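## Task

Rotate the purple-handled stopcock on the side arm of the clamped Schlenk flask to its closed position, so the handle lies crosswise to the side arm. The flask has to stay clamped exactly as it is, the stopper has to remain seated in the neck, and the stand must not be moved. Breaking any of the glass means failure.

## Robot and tools

ROBOT. There are two arms, left_arm and right_arm. Each sits on its own carriage on a single floor track: left_rail carries left_arm and is always the one at larger y, and right_rail carries right_arm. These names do not match the sides of the images. Each arm base is at x = 0, y = that carriage's position_m, z = 0.04 m, and faces +x. The left gripper has rigid fingers. The right gripper's fingers can fold, except in the quarter of each pad nearest the tip. Nearer the palm, thin parts may slip, and a fingertip pushed onto a surface bends easily.

SCENE FRAME. This frame is fixed to the table. The table top is z = 0 and +z points up. +x is the direction the arms face, starting at x = 0.17 at the table edge. +y points to the arms' left. The track runs along y at x = 0. Positions are in metres and velocities in m/s and rad/s. Gripper axes: the fingers point along +z and close along y. end_effector_position is the point between the closed pads, and the fingertips reach about 9 to 33 mm past it.

execute_actions(actions, cameras). This runs a list of actions in order. Each action may hold "rows" (1 to 15 rows), "steps" (1 to 450 steps at 1/30 s each, default 15), "until", and left_rail/right_rail commands. A row is a single list of 18 numbers, each from -1 to 1, covering both arms: left dx, dy, dz, rx, ry, rz, gripper position, force_limit, speed, then the same nine for the right arm. dx..rz are offsets, not poses. They are taken in that arm's own Hand-target axes and measured from the Hand target at the start of the action, so every row counts from that same start. The scale is 1.0 = 0.6 m for dx, dy, dz and 1.0 = 180 degrees for rx, ry, rz, which together form one rotation vector. Sending the same offset again moves the arm further. Sending all six as 0 re-commands the current Hand target.

Gripper numbers are absolute commands. position: +1 is open at 140 mm, about -0.8 is where the pads touch, and -1 closes until blocked. force_limit from -1 to +1 sets the grip from about 14 to 58 N. speed from -1 to +1 sets closing speed from about 30 to 250 mm/s, and a fast close grips much harder. To keep a gripper unchanged, repeat the last three values you sent for it; a 0 there is itself a command.

After the last row, the arms keep heading for that row's target. Raise offsets gradually from row to row; 0.01 per row is 0.18 m/s. The controller limits each step to 150 mm and 16 degrees from the measured pose. An empty actions list simply reports the current state.

RAILS. left_rail position_m runs from -0.8 to 1.5 and right_rail from -1.5 to 0.8. speed_m_s is 0.01 to 1, and acceleration_factor is 0.1 to 1. Setting {"stop": true} halts the carriage. Keep the carriages at least 0.78 m apart. To wait for arrival, use until {"<rail>": {"position_status": ["!=", "moving"]}}. A rail that is still driving carries its arm's target with it.

move(target, speed, blend, stop_force, zero, blocking, cameras). This moves each arm in a straight path. target is one 18-number row, or a list of up to 15 rows. Offsets are measured from the Hand targets at the start, not from the previous target. speed is in m/s, from 0.002 to 0.5 (default 0.25); rotation is capped at twice that in rad/s. blend is a corner radius in metres. stop_force is 3 to 40 N and ends an arm's path when pushback reaches it. It is unreliable while the gripper is rotating, so do not rely on it for turning the tap. zero resets the force baseline and defaults to true. With blocking=false you must call wait or stop before sending rows again. Paths are capped at 10 s. The 'move:' line reports the outcome: done, off_target, moving, held or fault, plus which limits applied (paced = clipped, held = steps withheld).

wait(seconds 0-10). Leaves the commands as they are and lets time pass.

stop. Brakes a running move.

zoom_image(camera, region [x0,y0,x1,y1], at most 504x504 px). Gives a close-up of the latest image. Cameras: cam_high, cam_bench_left, cam_bench_mid, cam_bench_right, cam_left_wrist, cam_right_wrist, all 896x504.

zero_wrist_force(arm). Tares that arm's wrist sensor.

finished_scene(scene). Takes the number of the current scene and ends it for good. The result should still hold once the robot lets go.

RESULT LINES. Joint positions and velocities list rail (m), then shoulder pan, shoulder lift, elbow, wrist 1, wrist 2, wrist 3 (rad). Hand target is the pose that the next offsets are measured from. Wrist force and torque are in the end-effector axes, and a third line gives the peak since the last report. object_status means: 0 moving, 1 blocked while opening, 2 blocked while closing (a grip), 3 at the commanded position or pads closed. position_measured is in counts: 3 is open and 230 is pads touching. Tool commands lists the current gripper commands. position_status can be done, moving, contact_stop, time_out, stopped, stopped_with_arm, stopped_for_other_arm or stopped_for_other_carriage. position_answer is taken or not_taken.

AVOID. A fault (about 150 N of force, or wrist torque of 26.3 N m) stops the arm for 10 s; wrist joints give out beyond roughly 14 N m. Turning a stiff tap can twist the wrist, so rotate slowly and grip the handle near its centre. Do not drop, slam or push hard on anything, because the glass breaks. Do not shift the flask, clamp, stopper or stand. Do not let the two arms or carriages collide, and do not let anything fall off the table. Watch for MOTOR HOT; at 85 °C the arm locks.

Each tool is called after ">>>" as name(argument=value, ...), one argument or row to a line, values as JSON.

## Session

>>> execute_actions(
  actions=[],
)

Scene clock: 0.00 s.
left_arm: end_effector_position=(+0.3456, +0.8387, +0.5800) position_measured=3 object_status=3 end_effector_quat_wxyz=(+0.000, +1.000, +0.000, +0.000) | right_arm: end_effector_position=(+0.3456, -1.1254, +0.5800) position_measured=3 object_status=3 end_effector_quat_wxyz=(+0.000, +1.000, +0.000, +0.000)
Joint positions: left_arm=[0.811 -0.316 -1.725 0.971 -0.816 -1.571 2.826] | right_arm=[-1.153 -0.316 -1.725 0.971 -0.816 -1.571 2.826]
Joint velocities: within noise
Joint torques (N m): no reading
Wrist force (N): no reading
Wrist torque (N m): no reading
Wrist force, peak (N): no reading
Hand target: left_arm +0.3456, +0.8387, +0.5800; +0.000, +1.000, +0.000, +0.000 | right_arm +0.3456, -1.1254, +0.5800; +0.000, +1.000, +0.000, +0.000
Tool commands: left_gripper/position=+1.0 left_gripper/force_limit=+1.0 left_gripper/speed=+1.0 right_gripper/position=+1.0 right_gripper/force_limit=+1.0 right_gripper/speed=+1.0
left_rail: position_m=0.811 position_status=done
right_rail: position_m=-1.153 position_status=done

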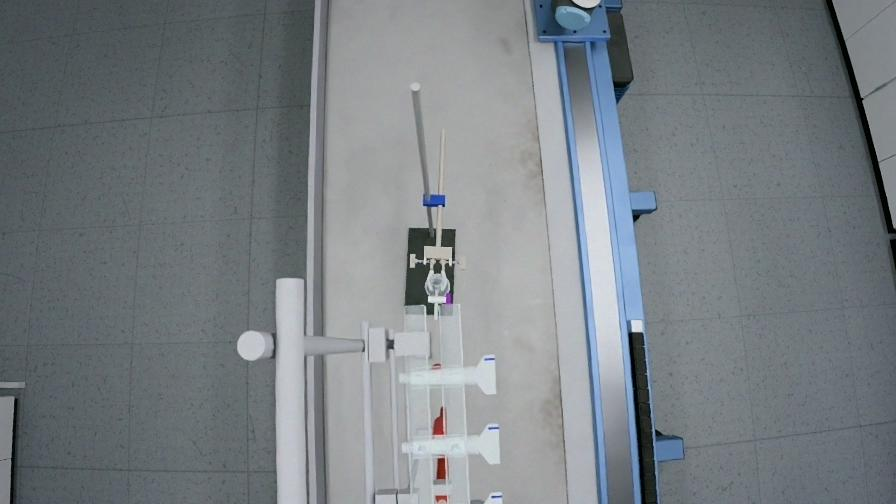

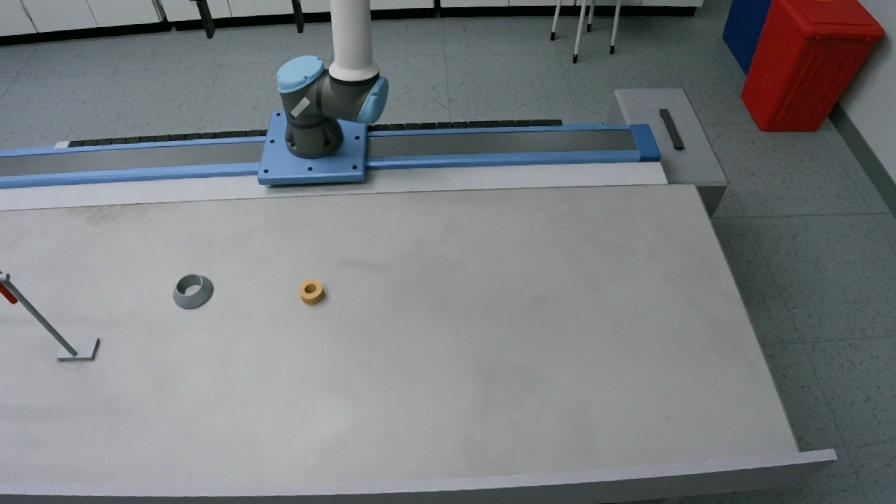

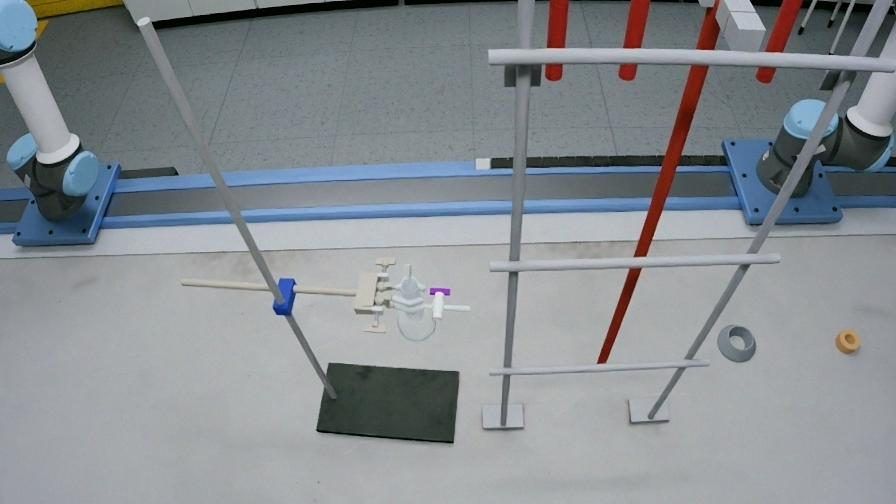

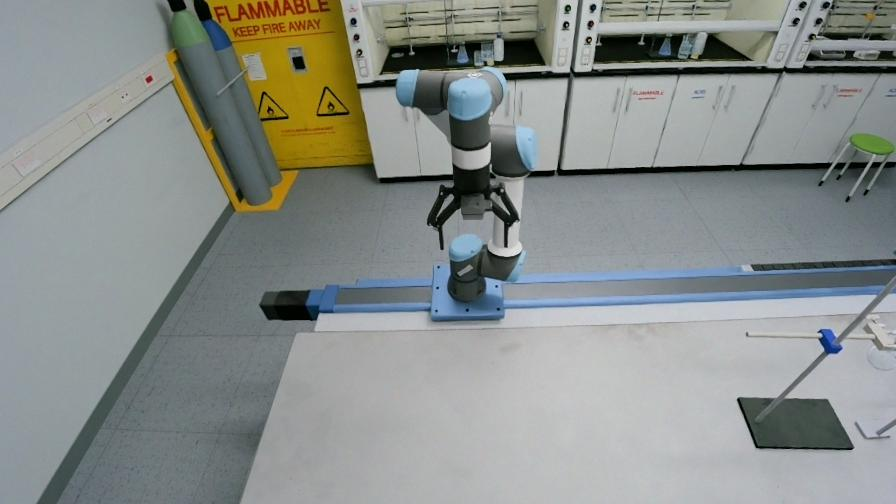

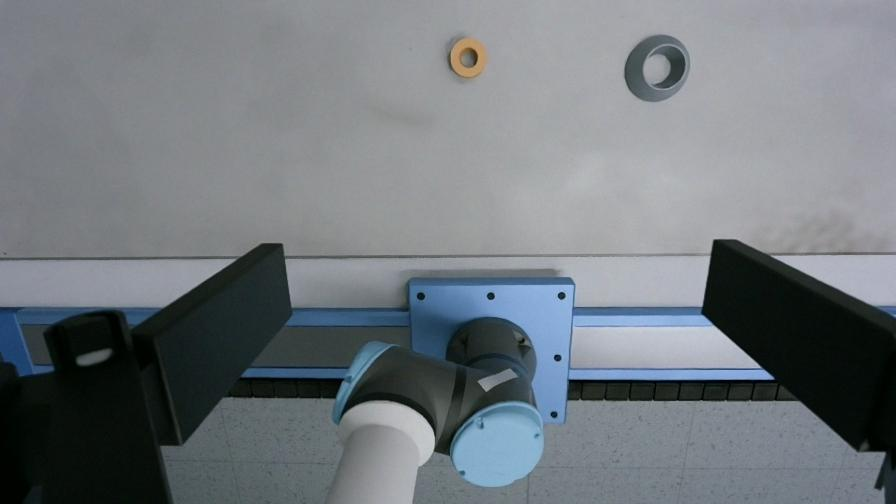

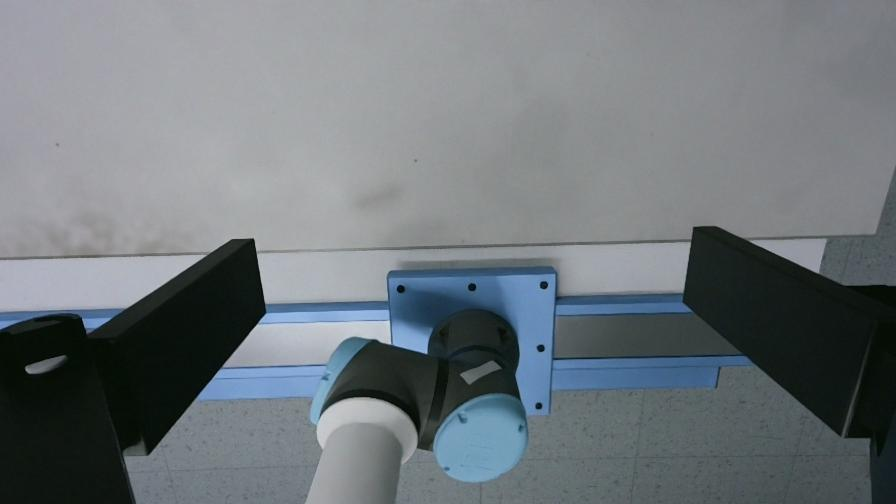

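>>> zoom_image(
  camera="cam_bench_mid",
  region=[340, 240, 500, 350],
)

>>> zoom_image(
  camera="cam_high",
  region=[380, 220, 500, 330],
)

>>> zoom_image(
  camera="cam_bench_right",
  region=[720, 260, 896, 460],
)

>>> zoom_image(
  camera="cam_bench_mid",
  region=[100, 10, 604, 450],
)

Scaled by 3.150.

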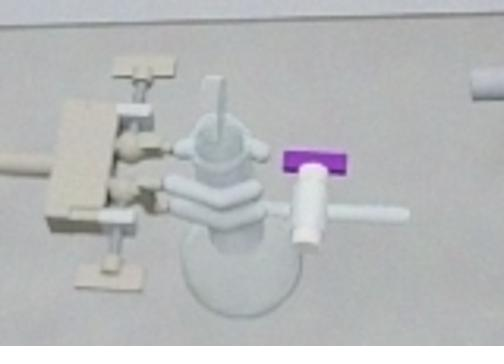

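Scaled by 4.200.

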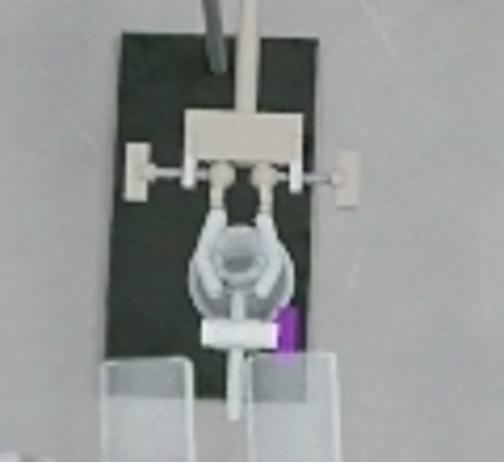

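Scaled by 2.520.

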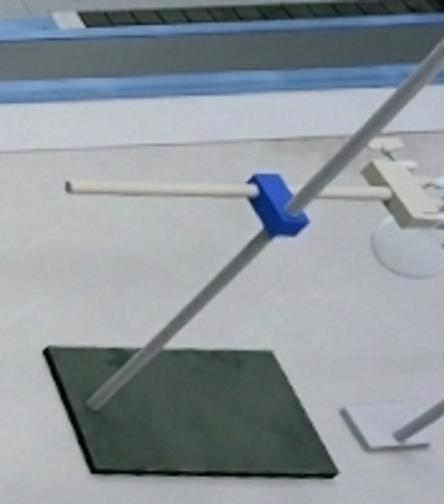

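Scaled by 1.000.

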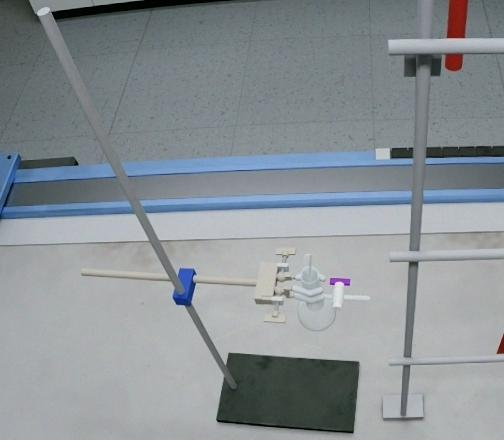

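>>> zoom_image(
  camera="cam_high",
  region=[230, 260, 530, 504],
)

>>> zoom_image(
  camera="cam_bench_mid",
  region=[450, 0, 896, 440],
)

>>> zoom_image(
  camera="cam_bench_left",
  region=[0, 180, 230, 400],
)

Scaled by 1.680.

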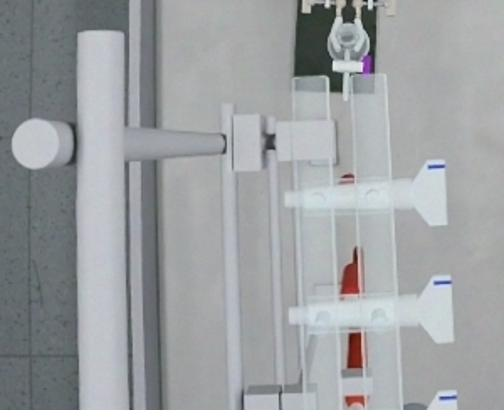

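Scaled by 1.130.

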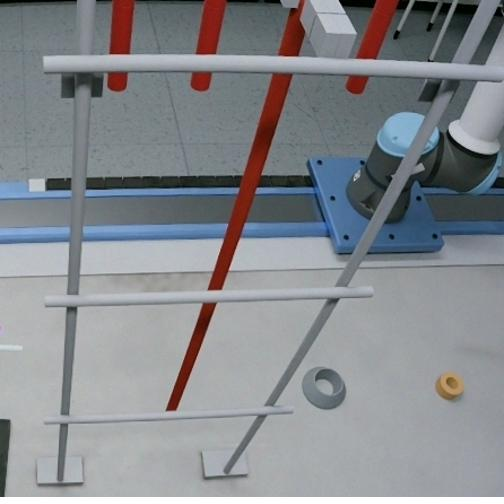

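Scaled by 2.191.

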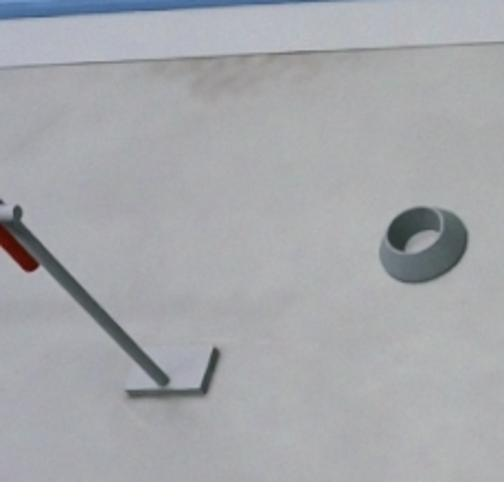

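>>> zoom_image(
  camera="cam_high",
  region=[410, 265, 480, 325],
)

>>> zoom_image(
  camera="cam_bench_mid",
  region=[390, 255, 480, 345],
)

>>> zoom_image(
  camera="cam_high",
  region=[380, 80, 480, 330],
)

Scaled by 7.200.

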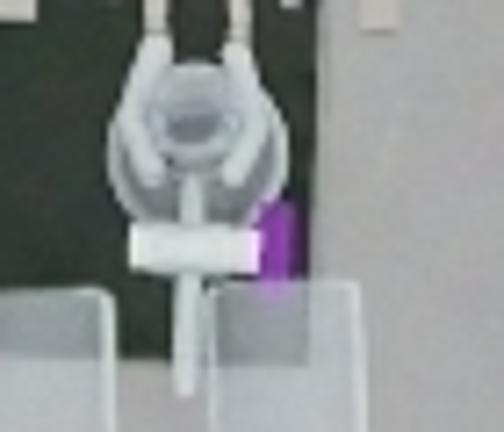

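Scaled by 5.600.

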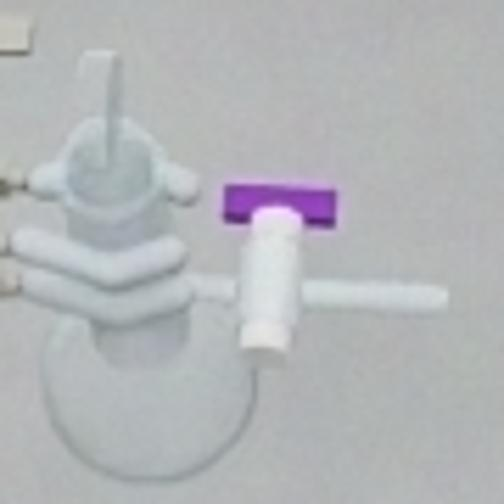

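Scaled by 2.016.

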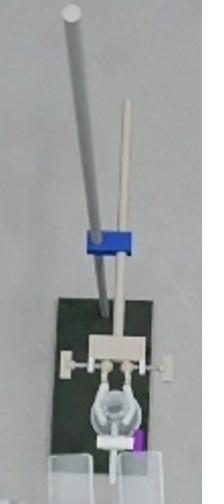

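>>> execute_actions(
  actions=[
    {"right_rail": {"position_m": -1.25, "speed_m_s": 0.5, "acceleration_factor": 0.5}, "left_rail": {"speed_m_s": 0.7, "acceleration_factor": 0.5}, "steps": 60, "until": {"right_rail": {"position_status": ["!=", "moving"]}}},
  ],
  cameras=[],
)

>>> move(
  target=[0.0573, -0.5005, 0.1333, 0, 0.5, 0, 0.0, 1.0, 1.0, 0, 0, 0, 0, 0, 0, 1.0, 1.0, 1.0],
  speed=0.3,
  cameras=["cam_left_wrist", "cam_bench_left"],
)

Scene clock: 29.67 s.
left_arm: end_effector_position=(+0.3456, +0.8387, +0.5800) position_measured=3 object_status=3 end_effector_quat_wxyz=(+0.000, +1.000, +0.000, +0.000) | right_arm: end_effector_position=(+0.3456, -1.2227, +0.5800) position_measured=3 object_status=3 end_effector_quat_wxyz=(+0.000, +1.000, +0.000, +0.000)
Joint positions: left_arm=[0.811 -0.316 -1.725 0.971 -0.816 -1.571 2.826] | right_arm=[-1.25 -0.316 -1.725 0.971 -0.816 -1.571 2.826]
Joint velocities: within noise
Joint torques (N m): left_arm=[0.03 -13.04 -18.73 -3.77 0.09 0.18] | right_arm=[0.11 -12.41 -18.66 -3.34 0.22 0.1]
Wrist force (N): left_arm=[-0.1 0.1 0.1] | right_arm=[0.1 0.2 0.0]
Wrist torque (N m): left_arm=[0.03 0.03 0.00] | right_arm=[0.05 -0.01 -0.01]
Wrist force, peak (N): left_arm=[-0.3 0.4 0.5] | right_arm=[-0.1 -1.8 -0.1]
Hand target: left_arm +0.3456, +0.8387, +0.5800; +0.000, +1.000, +0.000, +0.000 | right_arm +0.3456, -1.2227, +0.5800; +0.000, +1.000, +0.000, +0.000
Tool commands: left_gripper/position=+1.0 left_gripper/force_limit=+1.0 left_gripper/speed=+1.0 right_gripper/position=+1.0 right_gripper/force_limit=+1.0 right_gripper/speed=+1.0
left_rail: position_m=0.811 speed_m_s=0.70 position_status=done
right_rail: position_m=-1.250 speed_m_s=0.50 position_status=done
No camera images: "cameras" was empty.

Scene clock: 33.30 s.
left_arm: end_effector_position=(+0.3800, +1.1390, +0.5000) position_measured=129 object_status=3 end_effector_quat_wxyz=(+0.000, +0.707, +0.000, +0.707) | right_arm: end_effector_position=(+0.3456, -1.2228, +0.5800) position_measured=3 object_status=3 end_effector_quat_wxyz=(+0.000, +1.000, +0.000, +0.000)
Joint positions: left_arm=[0.811 0.954 -1.601 2.218 -3.758 -2.525 3.142] | right_arm=[-1.25 -0.316 -1.725 0.971 -0.816 -1.571 2.826]
Joint velocities: within noise
Joint torques (N m): left_arm=[10.77 -10.92 -31.28 -3.56 -1.34 -2] | right_arm=[-0.02 -11.88 -16.3 -3.78 0.14 0.31]
Wrist force (N): left_arm=[3.9 -2.2 5.3] | right_arm=[0.4 0.3 -0.3]
Wrist torque (N m): left_arm=[-0.89 0.03 0.44] | right_arm=[0.07 -0.09 -0.01]
Wrist force, peak (N): left_arm=[4.0 -2.4 5.3] | right_arm=[0.4 0.3 -0.6]
Hand target: left_arm +0.3800, +1.1390, +0.5000; +0.000, +0.707, +0.000, +0.707 | right_arm +0.3456, -1.2228, +0.5800; +0.000, +1.000, +0.000, +0.000
Off the commanded pose: left_arm 0.000 m, 0 deg | right_arm 0.000 m, 0 deg.
left_rail: position_m=0.811 speed_m_s=0.70 position_status=done
right_rail: position_m=-1.250 speed_m_s=0.50 position_status=done
move: done
camera_calibration:
cam_left_wrist: T_world_to_cam=[[0.0470734, -0.998538, -0.0265789, 1.14888], [-0.297331, 0.0113953, -0.954706, 0.59291], [0.953613, 0.052844, -0.29636, -0.131504], [0, 0, 0, 1]] pos_world=[0.247612, 1.14739, 0.557618]
Images, in order (width x height): cam_bench_left 896x504, cam_left_wrist 896x504.

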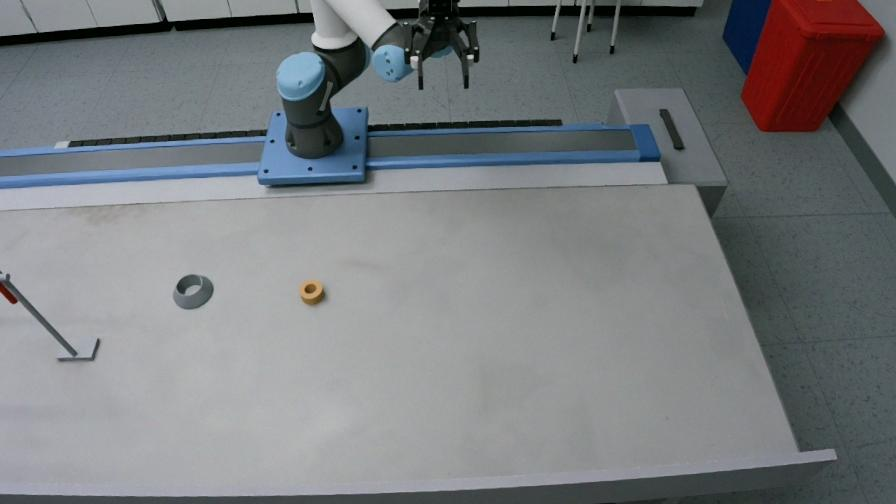

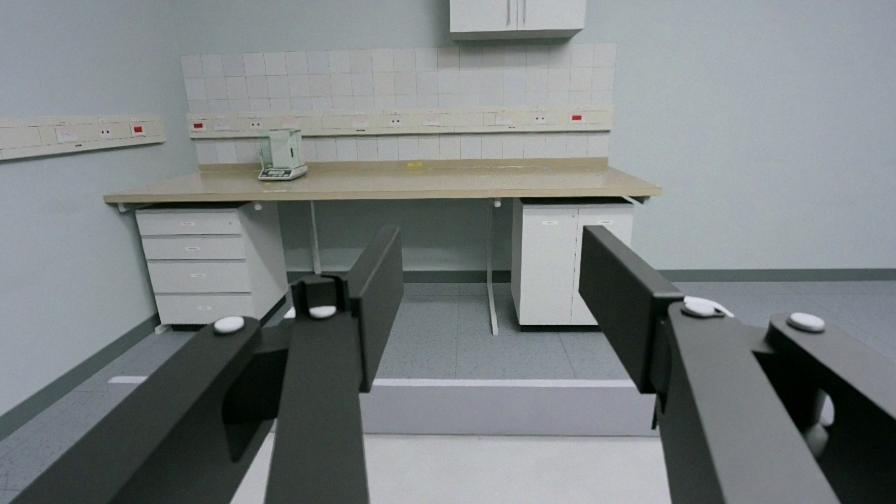

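>>> execute_actions(
  actions=[
    {"left_rail": {"position_m": -0.40}, "steps": 200, "until": {"left_rail": {"position_status": ["!=", "moving"]}}},
  ],
  cameras=["cam_left_wrist", "cam_high", "cam_bench_mid"],
)

Scene clock: 36.80 s.
left_arm: end_effector_position=(+0.3800, -0.0724, +0.5000) position_measured=129 object_status=3 end_effector_quat_wxyz=(+0.000, +0.707, +0.000, +0.707) end_effector_velocity=(+0.000, -0.001, +0.001) end_effector_angular_velocity=(+0.002, -0.001, -0.001) | right_arm: end_effector_position=(+0.3456, -1.2228, +0.5800) position_measured=3 object_status=3 end_effector_quat_wxyz=(+0.000, +1.000, +0.000, +0.000)
Joint positions: left_arm=[-0.4 0.954 -1.601 2.218 -3.759 -2.525 3.142] | right_arm=[-1.25 -0.316 -1.725 0.971 -0.816 -1.571 2.826]
Joint velocities: left_arm=[-0.001 0 -0.001 0 -0.001 -0.001 0] | right_arm=[within noise]
Joint torques (N m): left_arm=[9.17 -24.05 -19.3 -1.57 0.11 -1.76] | right_arm=[1.13 -12.9 -14.47 -3.76 0.22 0.28]
Wrist force (N): left_arm=[4.0 -2.1 5.3] | right_arm=[0.2 0.5 0.3]
Wrist torque (N m): left_arm=[-0.87 0.00 0.44] | right_arm=[0.11 -0.03 -0.01]
Wrist force, peak (N): left_arm=[4.0 -4.0 5.3] | right_arm=[0.3 0.3 -0.5]
Hand target: left_arm +0.3800, -0.0724, +0.5000; +0.000, +0.707, +0.000, +0.707 | right_arm +0.3456, -1.2228, +0.5800; +0.000, +1.000, +0.000, +0.000
Tool commands: left_gripper/position=+0.0 left_gripper/force_limit=+1.0 left_gripper/speed=+1.0 right_gripper/position=+1.0 right_gripper/force_limit=+1.0 right_gripper/speed=+1.0
Off the commanded pose: left_arm 0.000 m, 0 deg | right_arm 0.000 m, 0 deg.
left_rail: position_m=-0.400 speed_m_s=0.70 position_status=done
right_rail: position_m=-1.250 speed_m_s=0.50 position_status=done
camera_calibration:
cam_left_wrist: T_world_to_cam=[[0.0470823, -0.998538, -0.0265678, -0.0607264], [-0.297193, 0.0113897, -0.95475, 0.606687], [0.953656, 0.0528476, -0.296222, -0.067578], [0, 0, 0, 1]] pos_world=[0.247608, -0.0639762, 0.557602]
Images, in order (width x height): cam_high 896x504, cam_bench_mid 896x504, cam_left_wrist 896x504.

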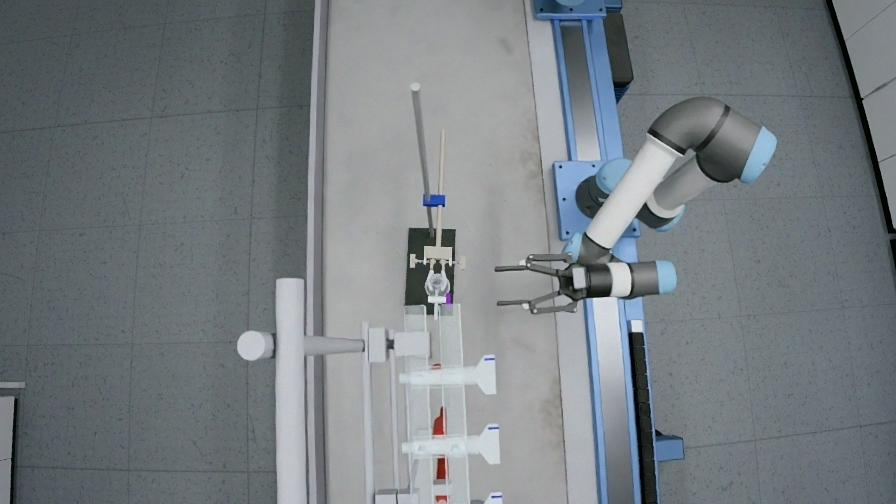

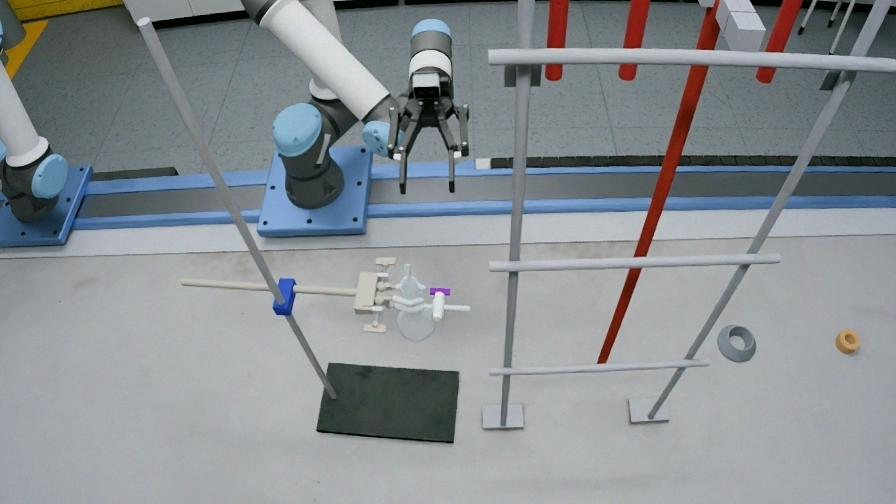

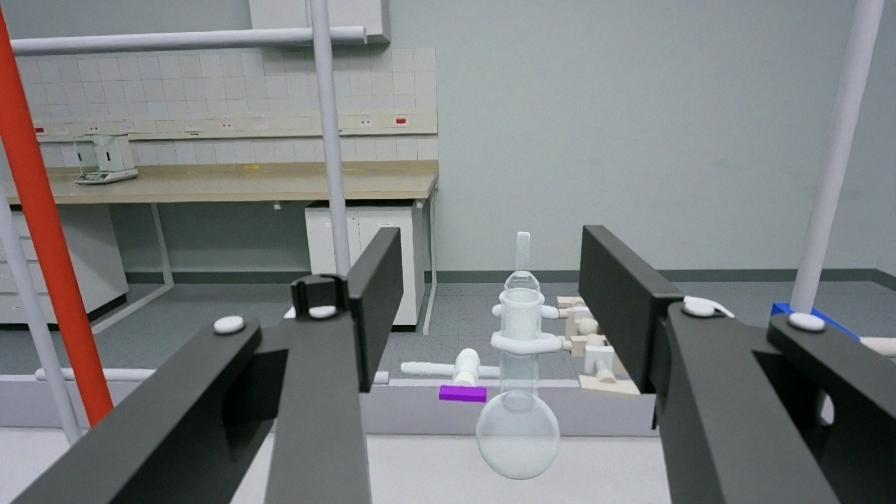

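>>> zoom_image(
  camera="cam_left_wrist",
  region=[390, 330, 530, 420],
)

>>> zoom_image(
  camera="cam_left_wrist",
  region=[390, 220, 650, 490],
)

Scaled by 3.600.

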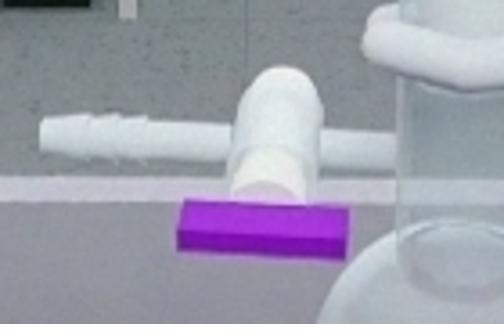

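Scaled by 1.867.

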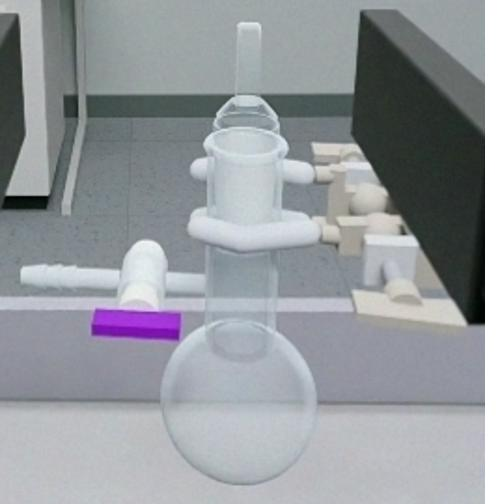

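>>> move(
  target=[-0.1967, -0.0345, 0.0333, -0.0211, 0, 0, 0.0, 1.0, 1.0, 0, 0, 0, 0, 0, 0, 1.0, 1.0, 1.0],
  speed=0.2,
  cameras=["cam_left_wrist", "cam_high"],
)

>>> zoom_image(
  camera="cam_left_wrist",
  region=[350, 140, 602, 280],
)

Scene clock: 41.83 s.
left_arm: end_effector_position=(+0.4000, -0.0518, +0.3820) position_measured=129 object_status=3 end_effector_quat_wxyz=(+0.023, +0.707, -0.023, +0.707) | right_arm: end_effector_position=(+0.3456, -1.2228, +0.5800) position_measured=3 object_status=3 end_effector_quat_wxyz=(+0.000, +1.000, +0.000, +0.000)
Joint positions: left_arm=[-0.4 0.974 -1.251 2.221 -4.112 -2.611 3.142] | right_arm=[-1.25 -0.316 -1.725 0.971 -0.816 -1.571 2.826]
Joint velocities: within noise
Joint torques (N m): left_arm=[10.85 -20.71 -25.92 -3.08 -1.69 -1.96] | right_arm=[0.5 -12.71 -14.93 -3.68 0.24 0.19]
Wrist force (N): left_arm=[4.0 -2.1 5.3] | right_arm=[0.1 0.5 -0.4]
Wrist torque (N m): left_arm=[-0.87 0.00 0.45] | right_arm=[0.12 -0.01 0.00]
Wrist force, peak (N): left_arm=[5.2 -1.8 5.0] | right_arm=[-0.3 0.5 -0.4]
Hand target: left_arm +0.4000, -0.0518, +0.3820; +0.023, +0.707, -0.023, +0.707 | right_arm +0.3456, -1.2228, +0.5800; +0.000, +1.000, +0.000, +0.000
Off the commanded pose: left_arm 0.000 m, 0 deg | right_arm 0.000 m, 0 deg.
left_rail: position_m=-0.400 speed_m_s=0.70 position_status=done
right_rail: position_m=-1.250 speed_m_s=0.50 position_status=done
move: done
camera_calibration:
cam_left_wrist: T_world_to_cam=[[-0.019133, -0.999464, -0.0265696, -0.0177651], [-0.295883, 0.0310443, -0.95472, 0.500218], [0.955033, -0.0104052, -0.296318, -0.126452], [0, 0, 0, 1]] pos_world=[0.268432, -0.0346003, 0.439626]
Images, in order (width x height): cam_high 896x504, cam_left_wrist 896x504.

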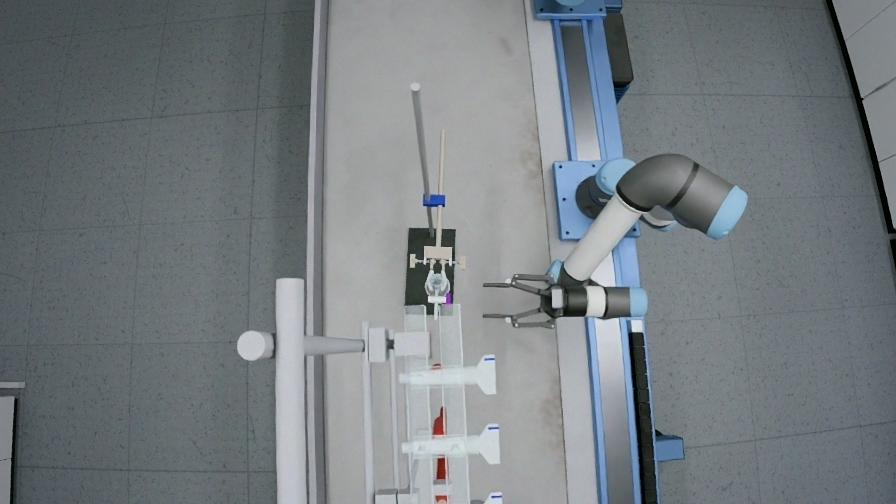

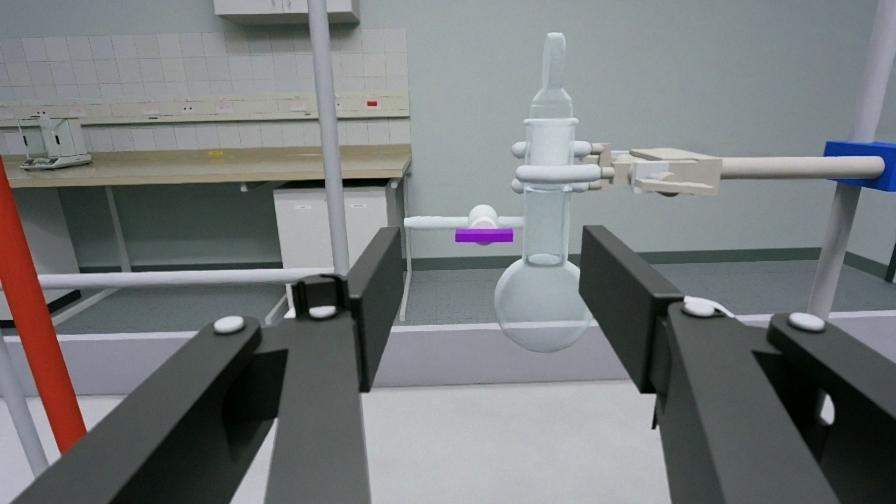

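Scaled by 2.000.

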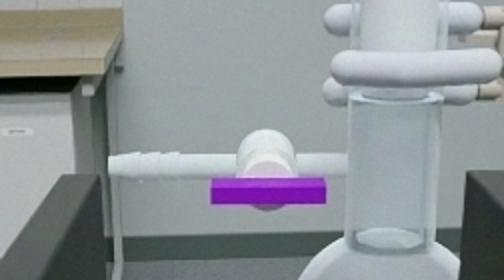

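>>> zoom_image(
  camera="cam_left_wrist",
  region=[440, 195, 530, 255],
)

>>> zoom_image(
  camera="cam_left_wrist",
  region=[395, 190, 620, 360],
)

Scaled by 5.600.

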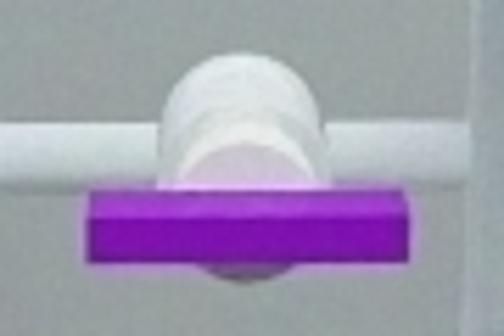

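Scaled by 2.240.

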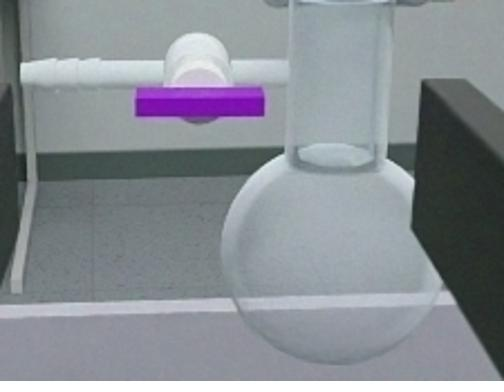

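>>> zoom_image(
  camera="cam_left_wrist",
  region=[330, 215, 430, 405],
)

>>> zoom_image(
  camera="cam_left_wrist",
  region=[560, 215, 670, 405],
)

Scaled by 2.653.

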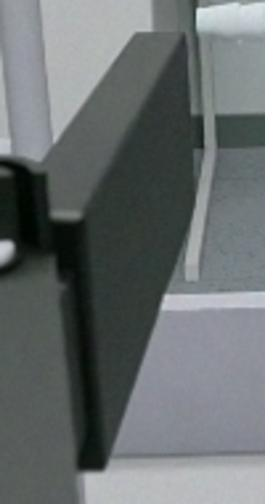

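Scaled by 2.653.

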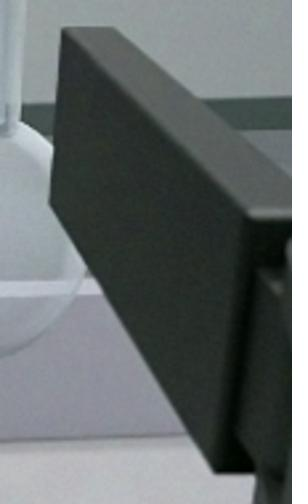

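>>> move(
  target=[-0.0258, -0.0035, 0.075, -0.00305, -0.00305, -0.5, -0.324, -1.0, -1.0, 0, 0, 0, 0, 0, 0, 1.0, 1.0, 1.0],
  speed=0.3,
  cameras=["cam_left_wrist"],
)

>>> zoom_image(
  camera="cam_left_wrist",
  region=[330, 130, 630, 340],
)

Scene clock: 57.70 s.
left_arm: end_effector_position=(+0.4450, -0.0527, +0.3665) position_measured=170 object_status=3 end_effector_quat_wxyz=(+0.519, +0.519, +0.480, +0.480) | right_arm: end_effector_position=(+0.3456, -1.2228, +0.5800) position_measured=3 object_status=3 end_effector_quat_wxyz=(+0.000, +1.000, +0.000, +0.000)
Joint positions: left_arm=[-0.4 0.879 -1.186 2.183 -4.139 -2.528 1.571] | right_arm=[-1.25 -0.316 -1.725 0.971 -0.816 -1.571 2.826]
Joint velocities: within noise
Joint torques (N m): left_arm=[-12.27 -23.39 -25.3 -3.86 1.58 -1.74] | right_arm=[2.19 -12.47 -14.73 -3.68 0.1 0.31]
Wrist force (N): left_arm=[1.5 0.7 3.8] | right_arm=[0.1 0.3 -0.3]
Wrist torque (N m): left_arm=[-0.82 0.09 -0.51] | right_arm=[0.06 -0.03 -0.01]
Wrist force, peak (N): left_arm=[4.2 -2.2 5.5] | right_arm=[0.6 0.5 -0.1]
Hand target: left_arm +0.4450, -0.0527, +0.3665; +0.519, +0.519, +0.480, +0.480 | right_arm +0.3456, -1.2228, +0.5800; +0.000, +1.000, +0.000, +0.000
Off the commanded pose: left_arm 0.000 m, 0 deg | right_arm 0.000 m, 0 deg.
left_rail: position_m=-0.400 speed_m_s=0.70 position_status=done
right_rail: position_m=-1.250 speed_m_s=0.50 position_status=done
move: done
camera_calibration:
cam_left_wrist: T_world_to_cam=[[0.0449049, -0.0303348, 0.998531, -0.37139], [-0.371157, -0.928499, -0.0115159, 0.136025], [0.927484, -0.370095, -0.0529531, -0.26996], [0, 0, 0, 1]] pos_world=[0.317547, 0.0151224, 0.358115]
Images, in order (width x height): cam_left_wrist 896x504.

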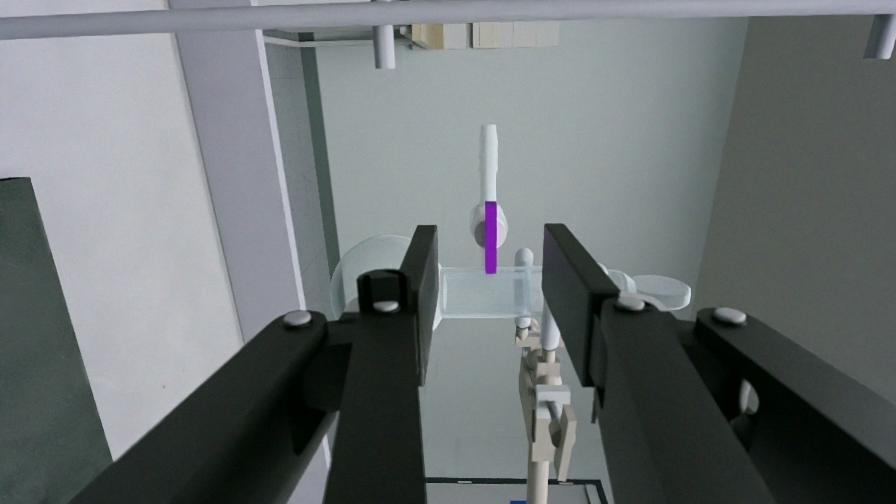

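Scaled by 1.680.

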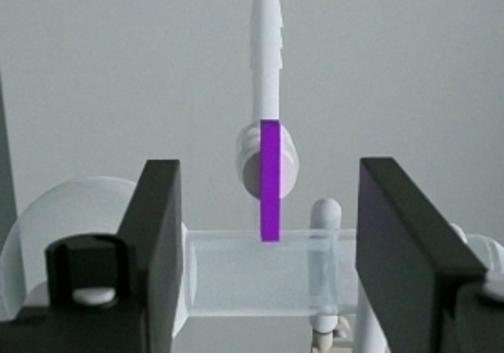

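>>> zoom_image(
  camera="cam_left_wrist",
  region=[390, 210, 600, 400],
)

>>> zoom_image(
  camera="cam_left_wrist",
  region=[450, 110, 540, 290],
)

Scaled by 2.400.

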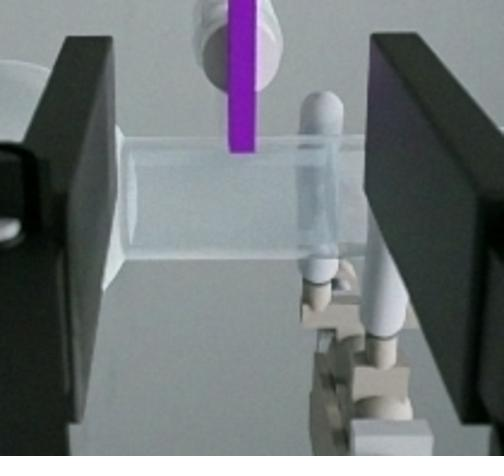

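Scaled by 2.800.

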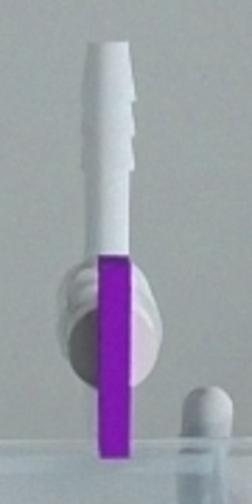

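>>> move(
  target=[-0.0028, 0.0027, 0.0417, 0, 0, 0, -0.324, -1.0, -1.0, 0, 0, 0, 0, 0, 0, 1.0, 1.0, 1.0],
  speed=0.1,
  cameras=["cam_left_wrist", "cam_high", "cam_bench_mid"],
)

>>> zoom_image(
  camera="cam_left_wrist",
  region=[390, 150, 600, 340],
)

>>> zoom_image(
  camera="cam_bench_mid",
  region=[370, 230, 500, 345],
)

>>> zoom_image(
  camera="cam_high",
  region=[400, 240, 540, 340],
)

Scene clock: 63.67 s.
left_arm: end_effector_position=(+0.4697, -0.0563, +0.3681) position_measured=170 object_status=3 end_effector_quat_wxyz=(+0.519, +0.519, +0.480, +0.480) | right_arm: end_effector_position=(+0.3456, -1.2228, +0.5800) position_measured=3 object_status=3 end_effector_quat_wxyz=(+0.000, +1.000, +0.000, +0.000)
Joint positions: left_arm=[-0.4 0.823 -1.18 2.166 -4.128 -2.472 1.571] | right_arm=[-1.25 -0.316 -1.725 0.971 -0.816 -1.571 2.826]
Joint velocities: within noise
Joint torques (N m): left_arm=[-11.68 -24.25 -25.82 0.4 1.47 -0.82] | right_arm=[1.5 -13.59 -15.48 -3.59 0.17 0.28]
Wrist force (N): left_arm=[1.7 0.7 3.5] | right_arm=[0.2 0.2 0.1]
Wrist torque (N m): left_arm=[-0.83 0.04 -0.51] | right_arm=[0.05 -0.05 0.00]
Wrist force, peak (N): left_arm=[1.4 0.8 4.0] | right_arm=[0.4 0.5 -0.1]
Hand target: left_arm +0.4698, -0.0563, +0.3681; +0.519, +0.519, +0.480, +0.480 | right_arm +0.3456, -1.2228, +0.5800; +0.000, +1.000, +0.000, +0.000
Off the commanded pose: left_arm 0.000 m, 0 deg | right_arm 0.000 m, 0 deg.
left_rail: position_m=-0.400 speed_m_s=0.70 position_status=done
right_rail: position_m=-1.250 speed_m_s=0.50 position_status=done
move: done
camera_calibration:
cam_left_wrist: T_world_to_cam=[[0.0448566, -0.0300999, 0.99854, -0.374182], [-0.371159, -0.9285, -0.0113153, 0.141774], [0.927485, -0.37011, -0.0528212, -0.294181], [0, 0, 0, 1]] pos_world=[0.342254, 0.0114951, 0.359701]
Images, in order (width x height): cam_high 896x504, cam_bench_mid 896x504, cam_left_wrist 896x504.

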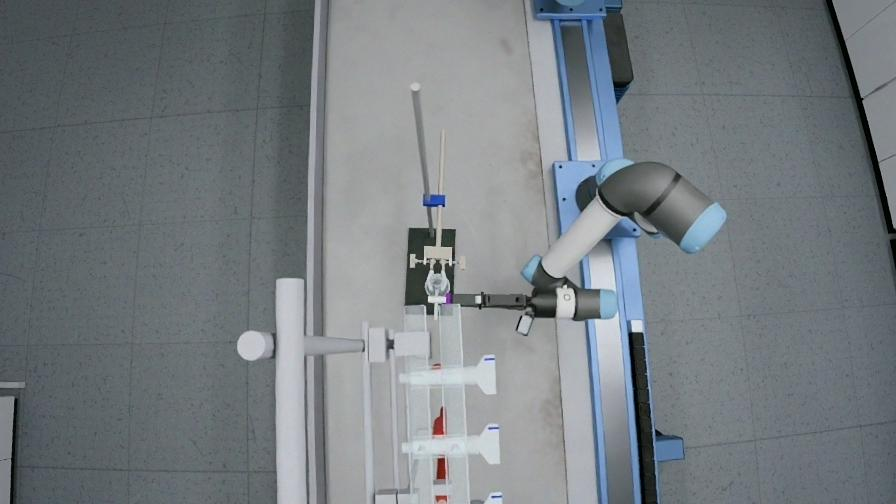

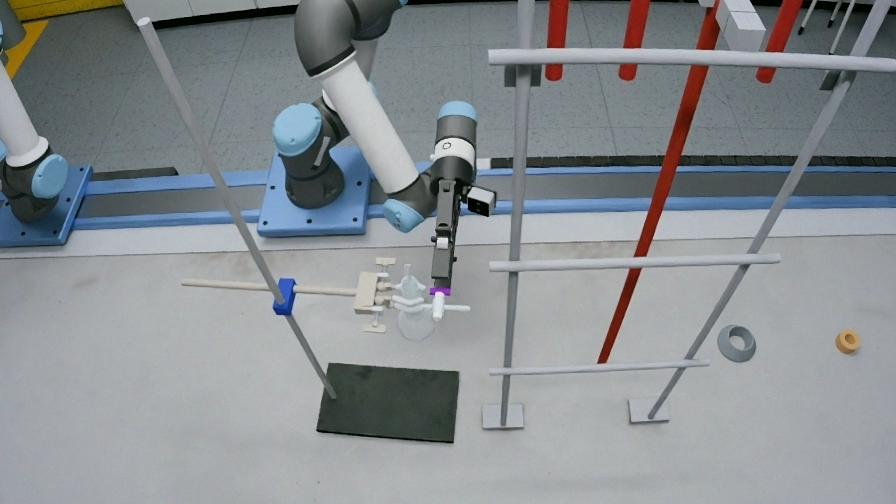

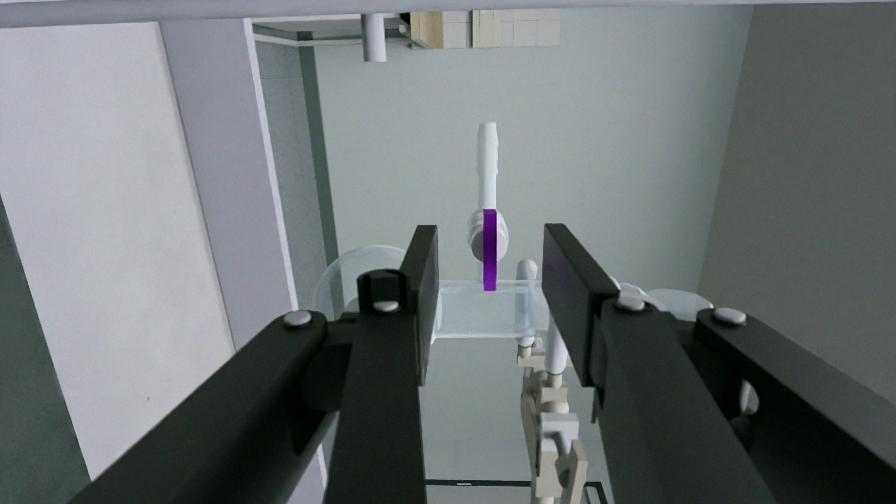

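Scaled by 2.400.

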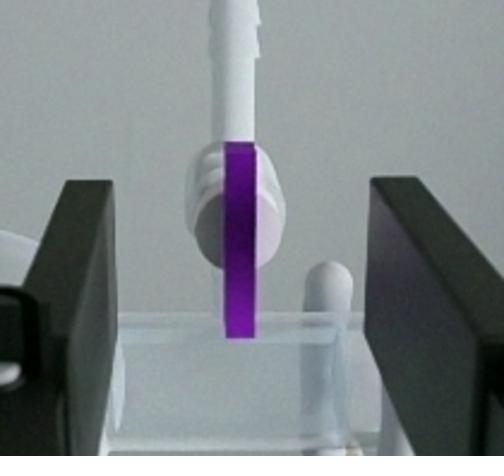

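Scaled by 3.877.

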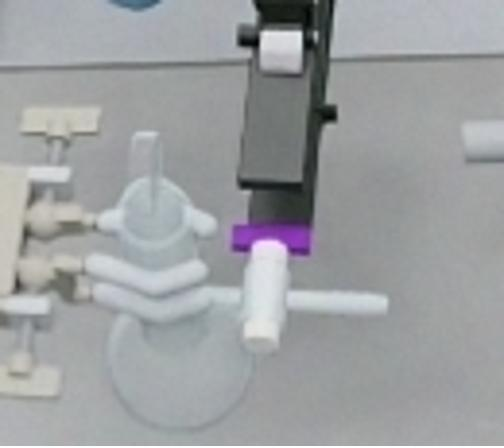

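Scaled by 3.600.

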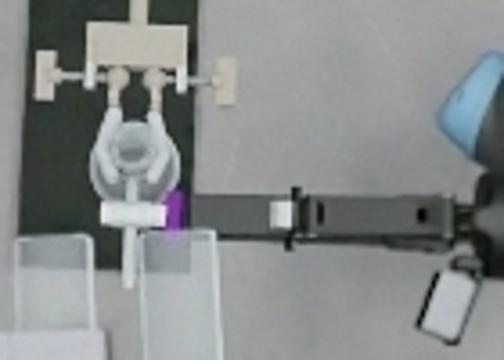

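>>> execute_actions(
  actions=[],
  cameras=["cam_left_wrist"],
)

Scene clock: 66.43 s.
left_arm: end_effector_position=(+0.4698, -0.0563, +0.3681) position_measured=170 object_status=3 end_effector_quat_wxyz=(+0.519, +0.519, +0.480, +0.480) | right_arm: end_effector_position=(+0.3456, -1.2228, +0.5800) position_measured=3 object_status=3 end_effector_quat_wxyz=(+0.000, +1.000, +0.000, +0.000)
Joint positions: left_arm=[-0.4 0.823 -1.18 2.166 -4.127 -2.472 1.571] | right_arm=[-1.25 -0.316 -1.725 0.971 -0.816 -1.571 2.826]
Joint velocities: within noise
Joint torques (N m): left_arm=[-11.88 -24.16 -20.56 -0.33 1.51 0.49] | right_arm=[2.15 -13.09 -15.83 -3.73 0.14 0.23]
Wrist force (N): left_arm=[1.5 0.8 3.4] | right_arm=[0.1 0.1 0.1]
Wrist torque (N m): left_arm=[-0.80 0.08 -0.51] | right_arm=[0.03 -0.03 -0.01]
Wrist force, peak (N): left_arm=[1.4 1.0 3.7] | right_arm=[0.4 0.5 -0.2]
Hand target: left_arm +0.4698, -0.0563, +0.3681; +0.519, +0.519, +0.480, +0.480 | right_arm +0.3456, -1.2228, +0.5800; +0.000, +1.000, +0.000, +0.000
Tool commands: left_gripper/position=-0.324 left_gripper/force_limit=-1.0 left_gripper/speed=-1.0 right_gripper/position=+1.0 right_gripper/force_limit=+1.0 right_gripper/speed=+1.0
Off the commanded pose: left_arm 0.000 m, 0 deg | right_arm 0.000 m, 0 deg.
left_rail: position_m=-0.400 speed_m_s=0.70 position_status=done
right_rail: position_m=-1.250 speed_m_s=0.50 position_status=done
camera_calibration:
cam_left_wrist: T_world_to_cam=[[0.0448519, -0.0301406, 0.998539, -0.374196], [-0.371154, -0.928502, -0.0113552, 0.141817], [0.927487, -0.370103, -0.0528319, -0.294283], [0, 0, 0, 1]] pos_world=[0.342364, 0.0114841, 0.359712]
Images, in order (width x height): cam_left_wrist 896x504.

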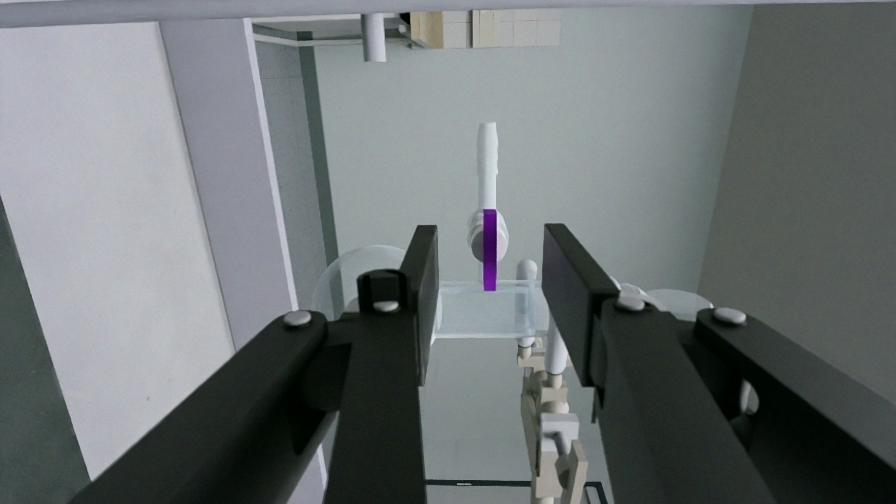

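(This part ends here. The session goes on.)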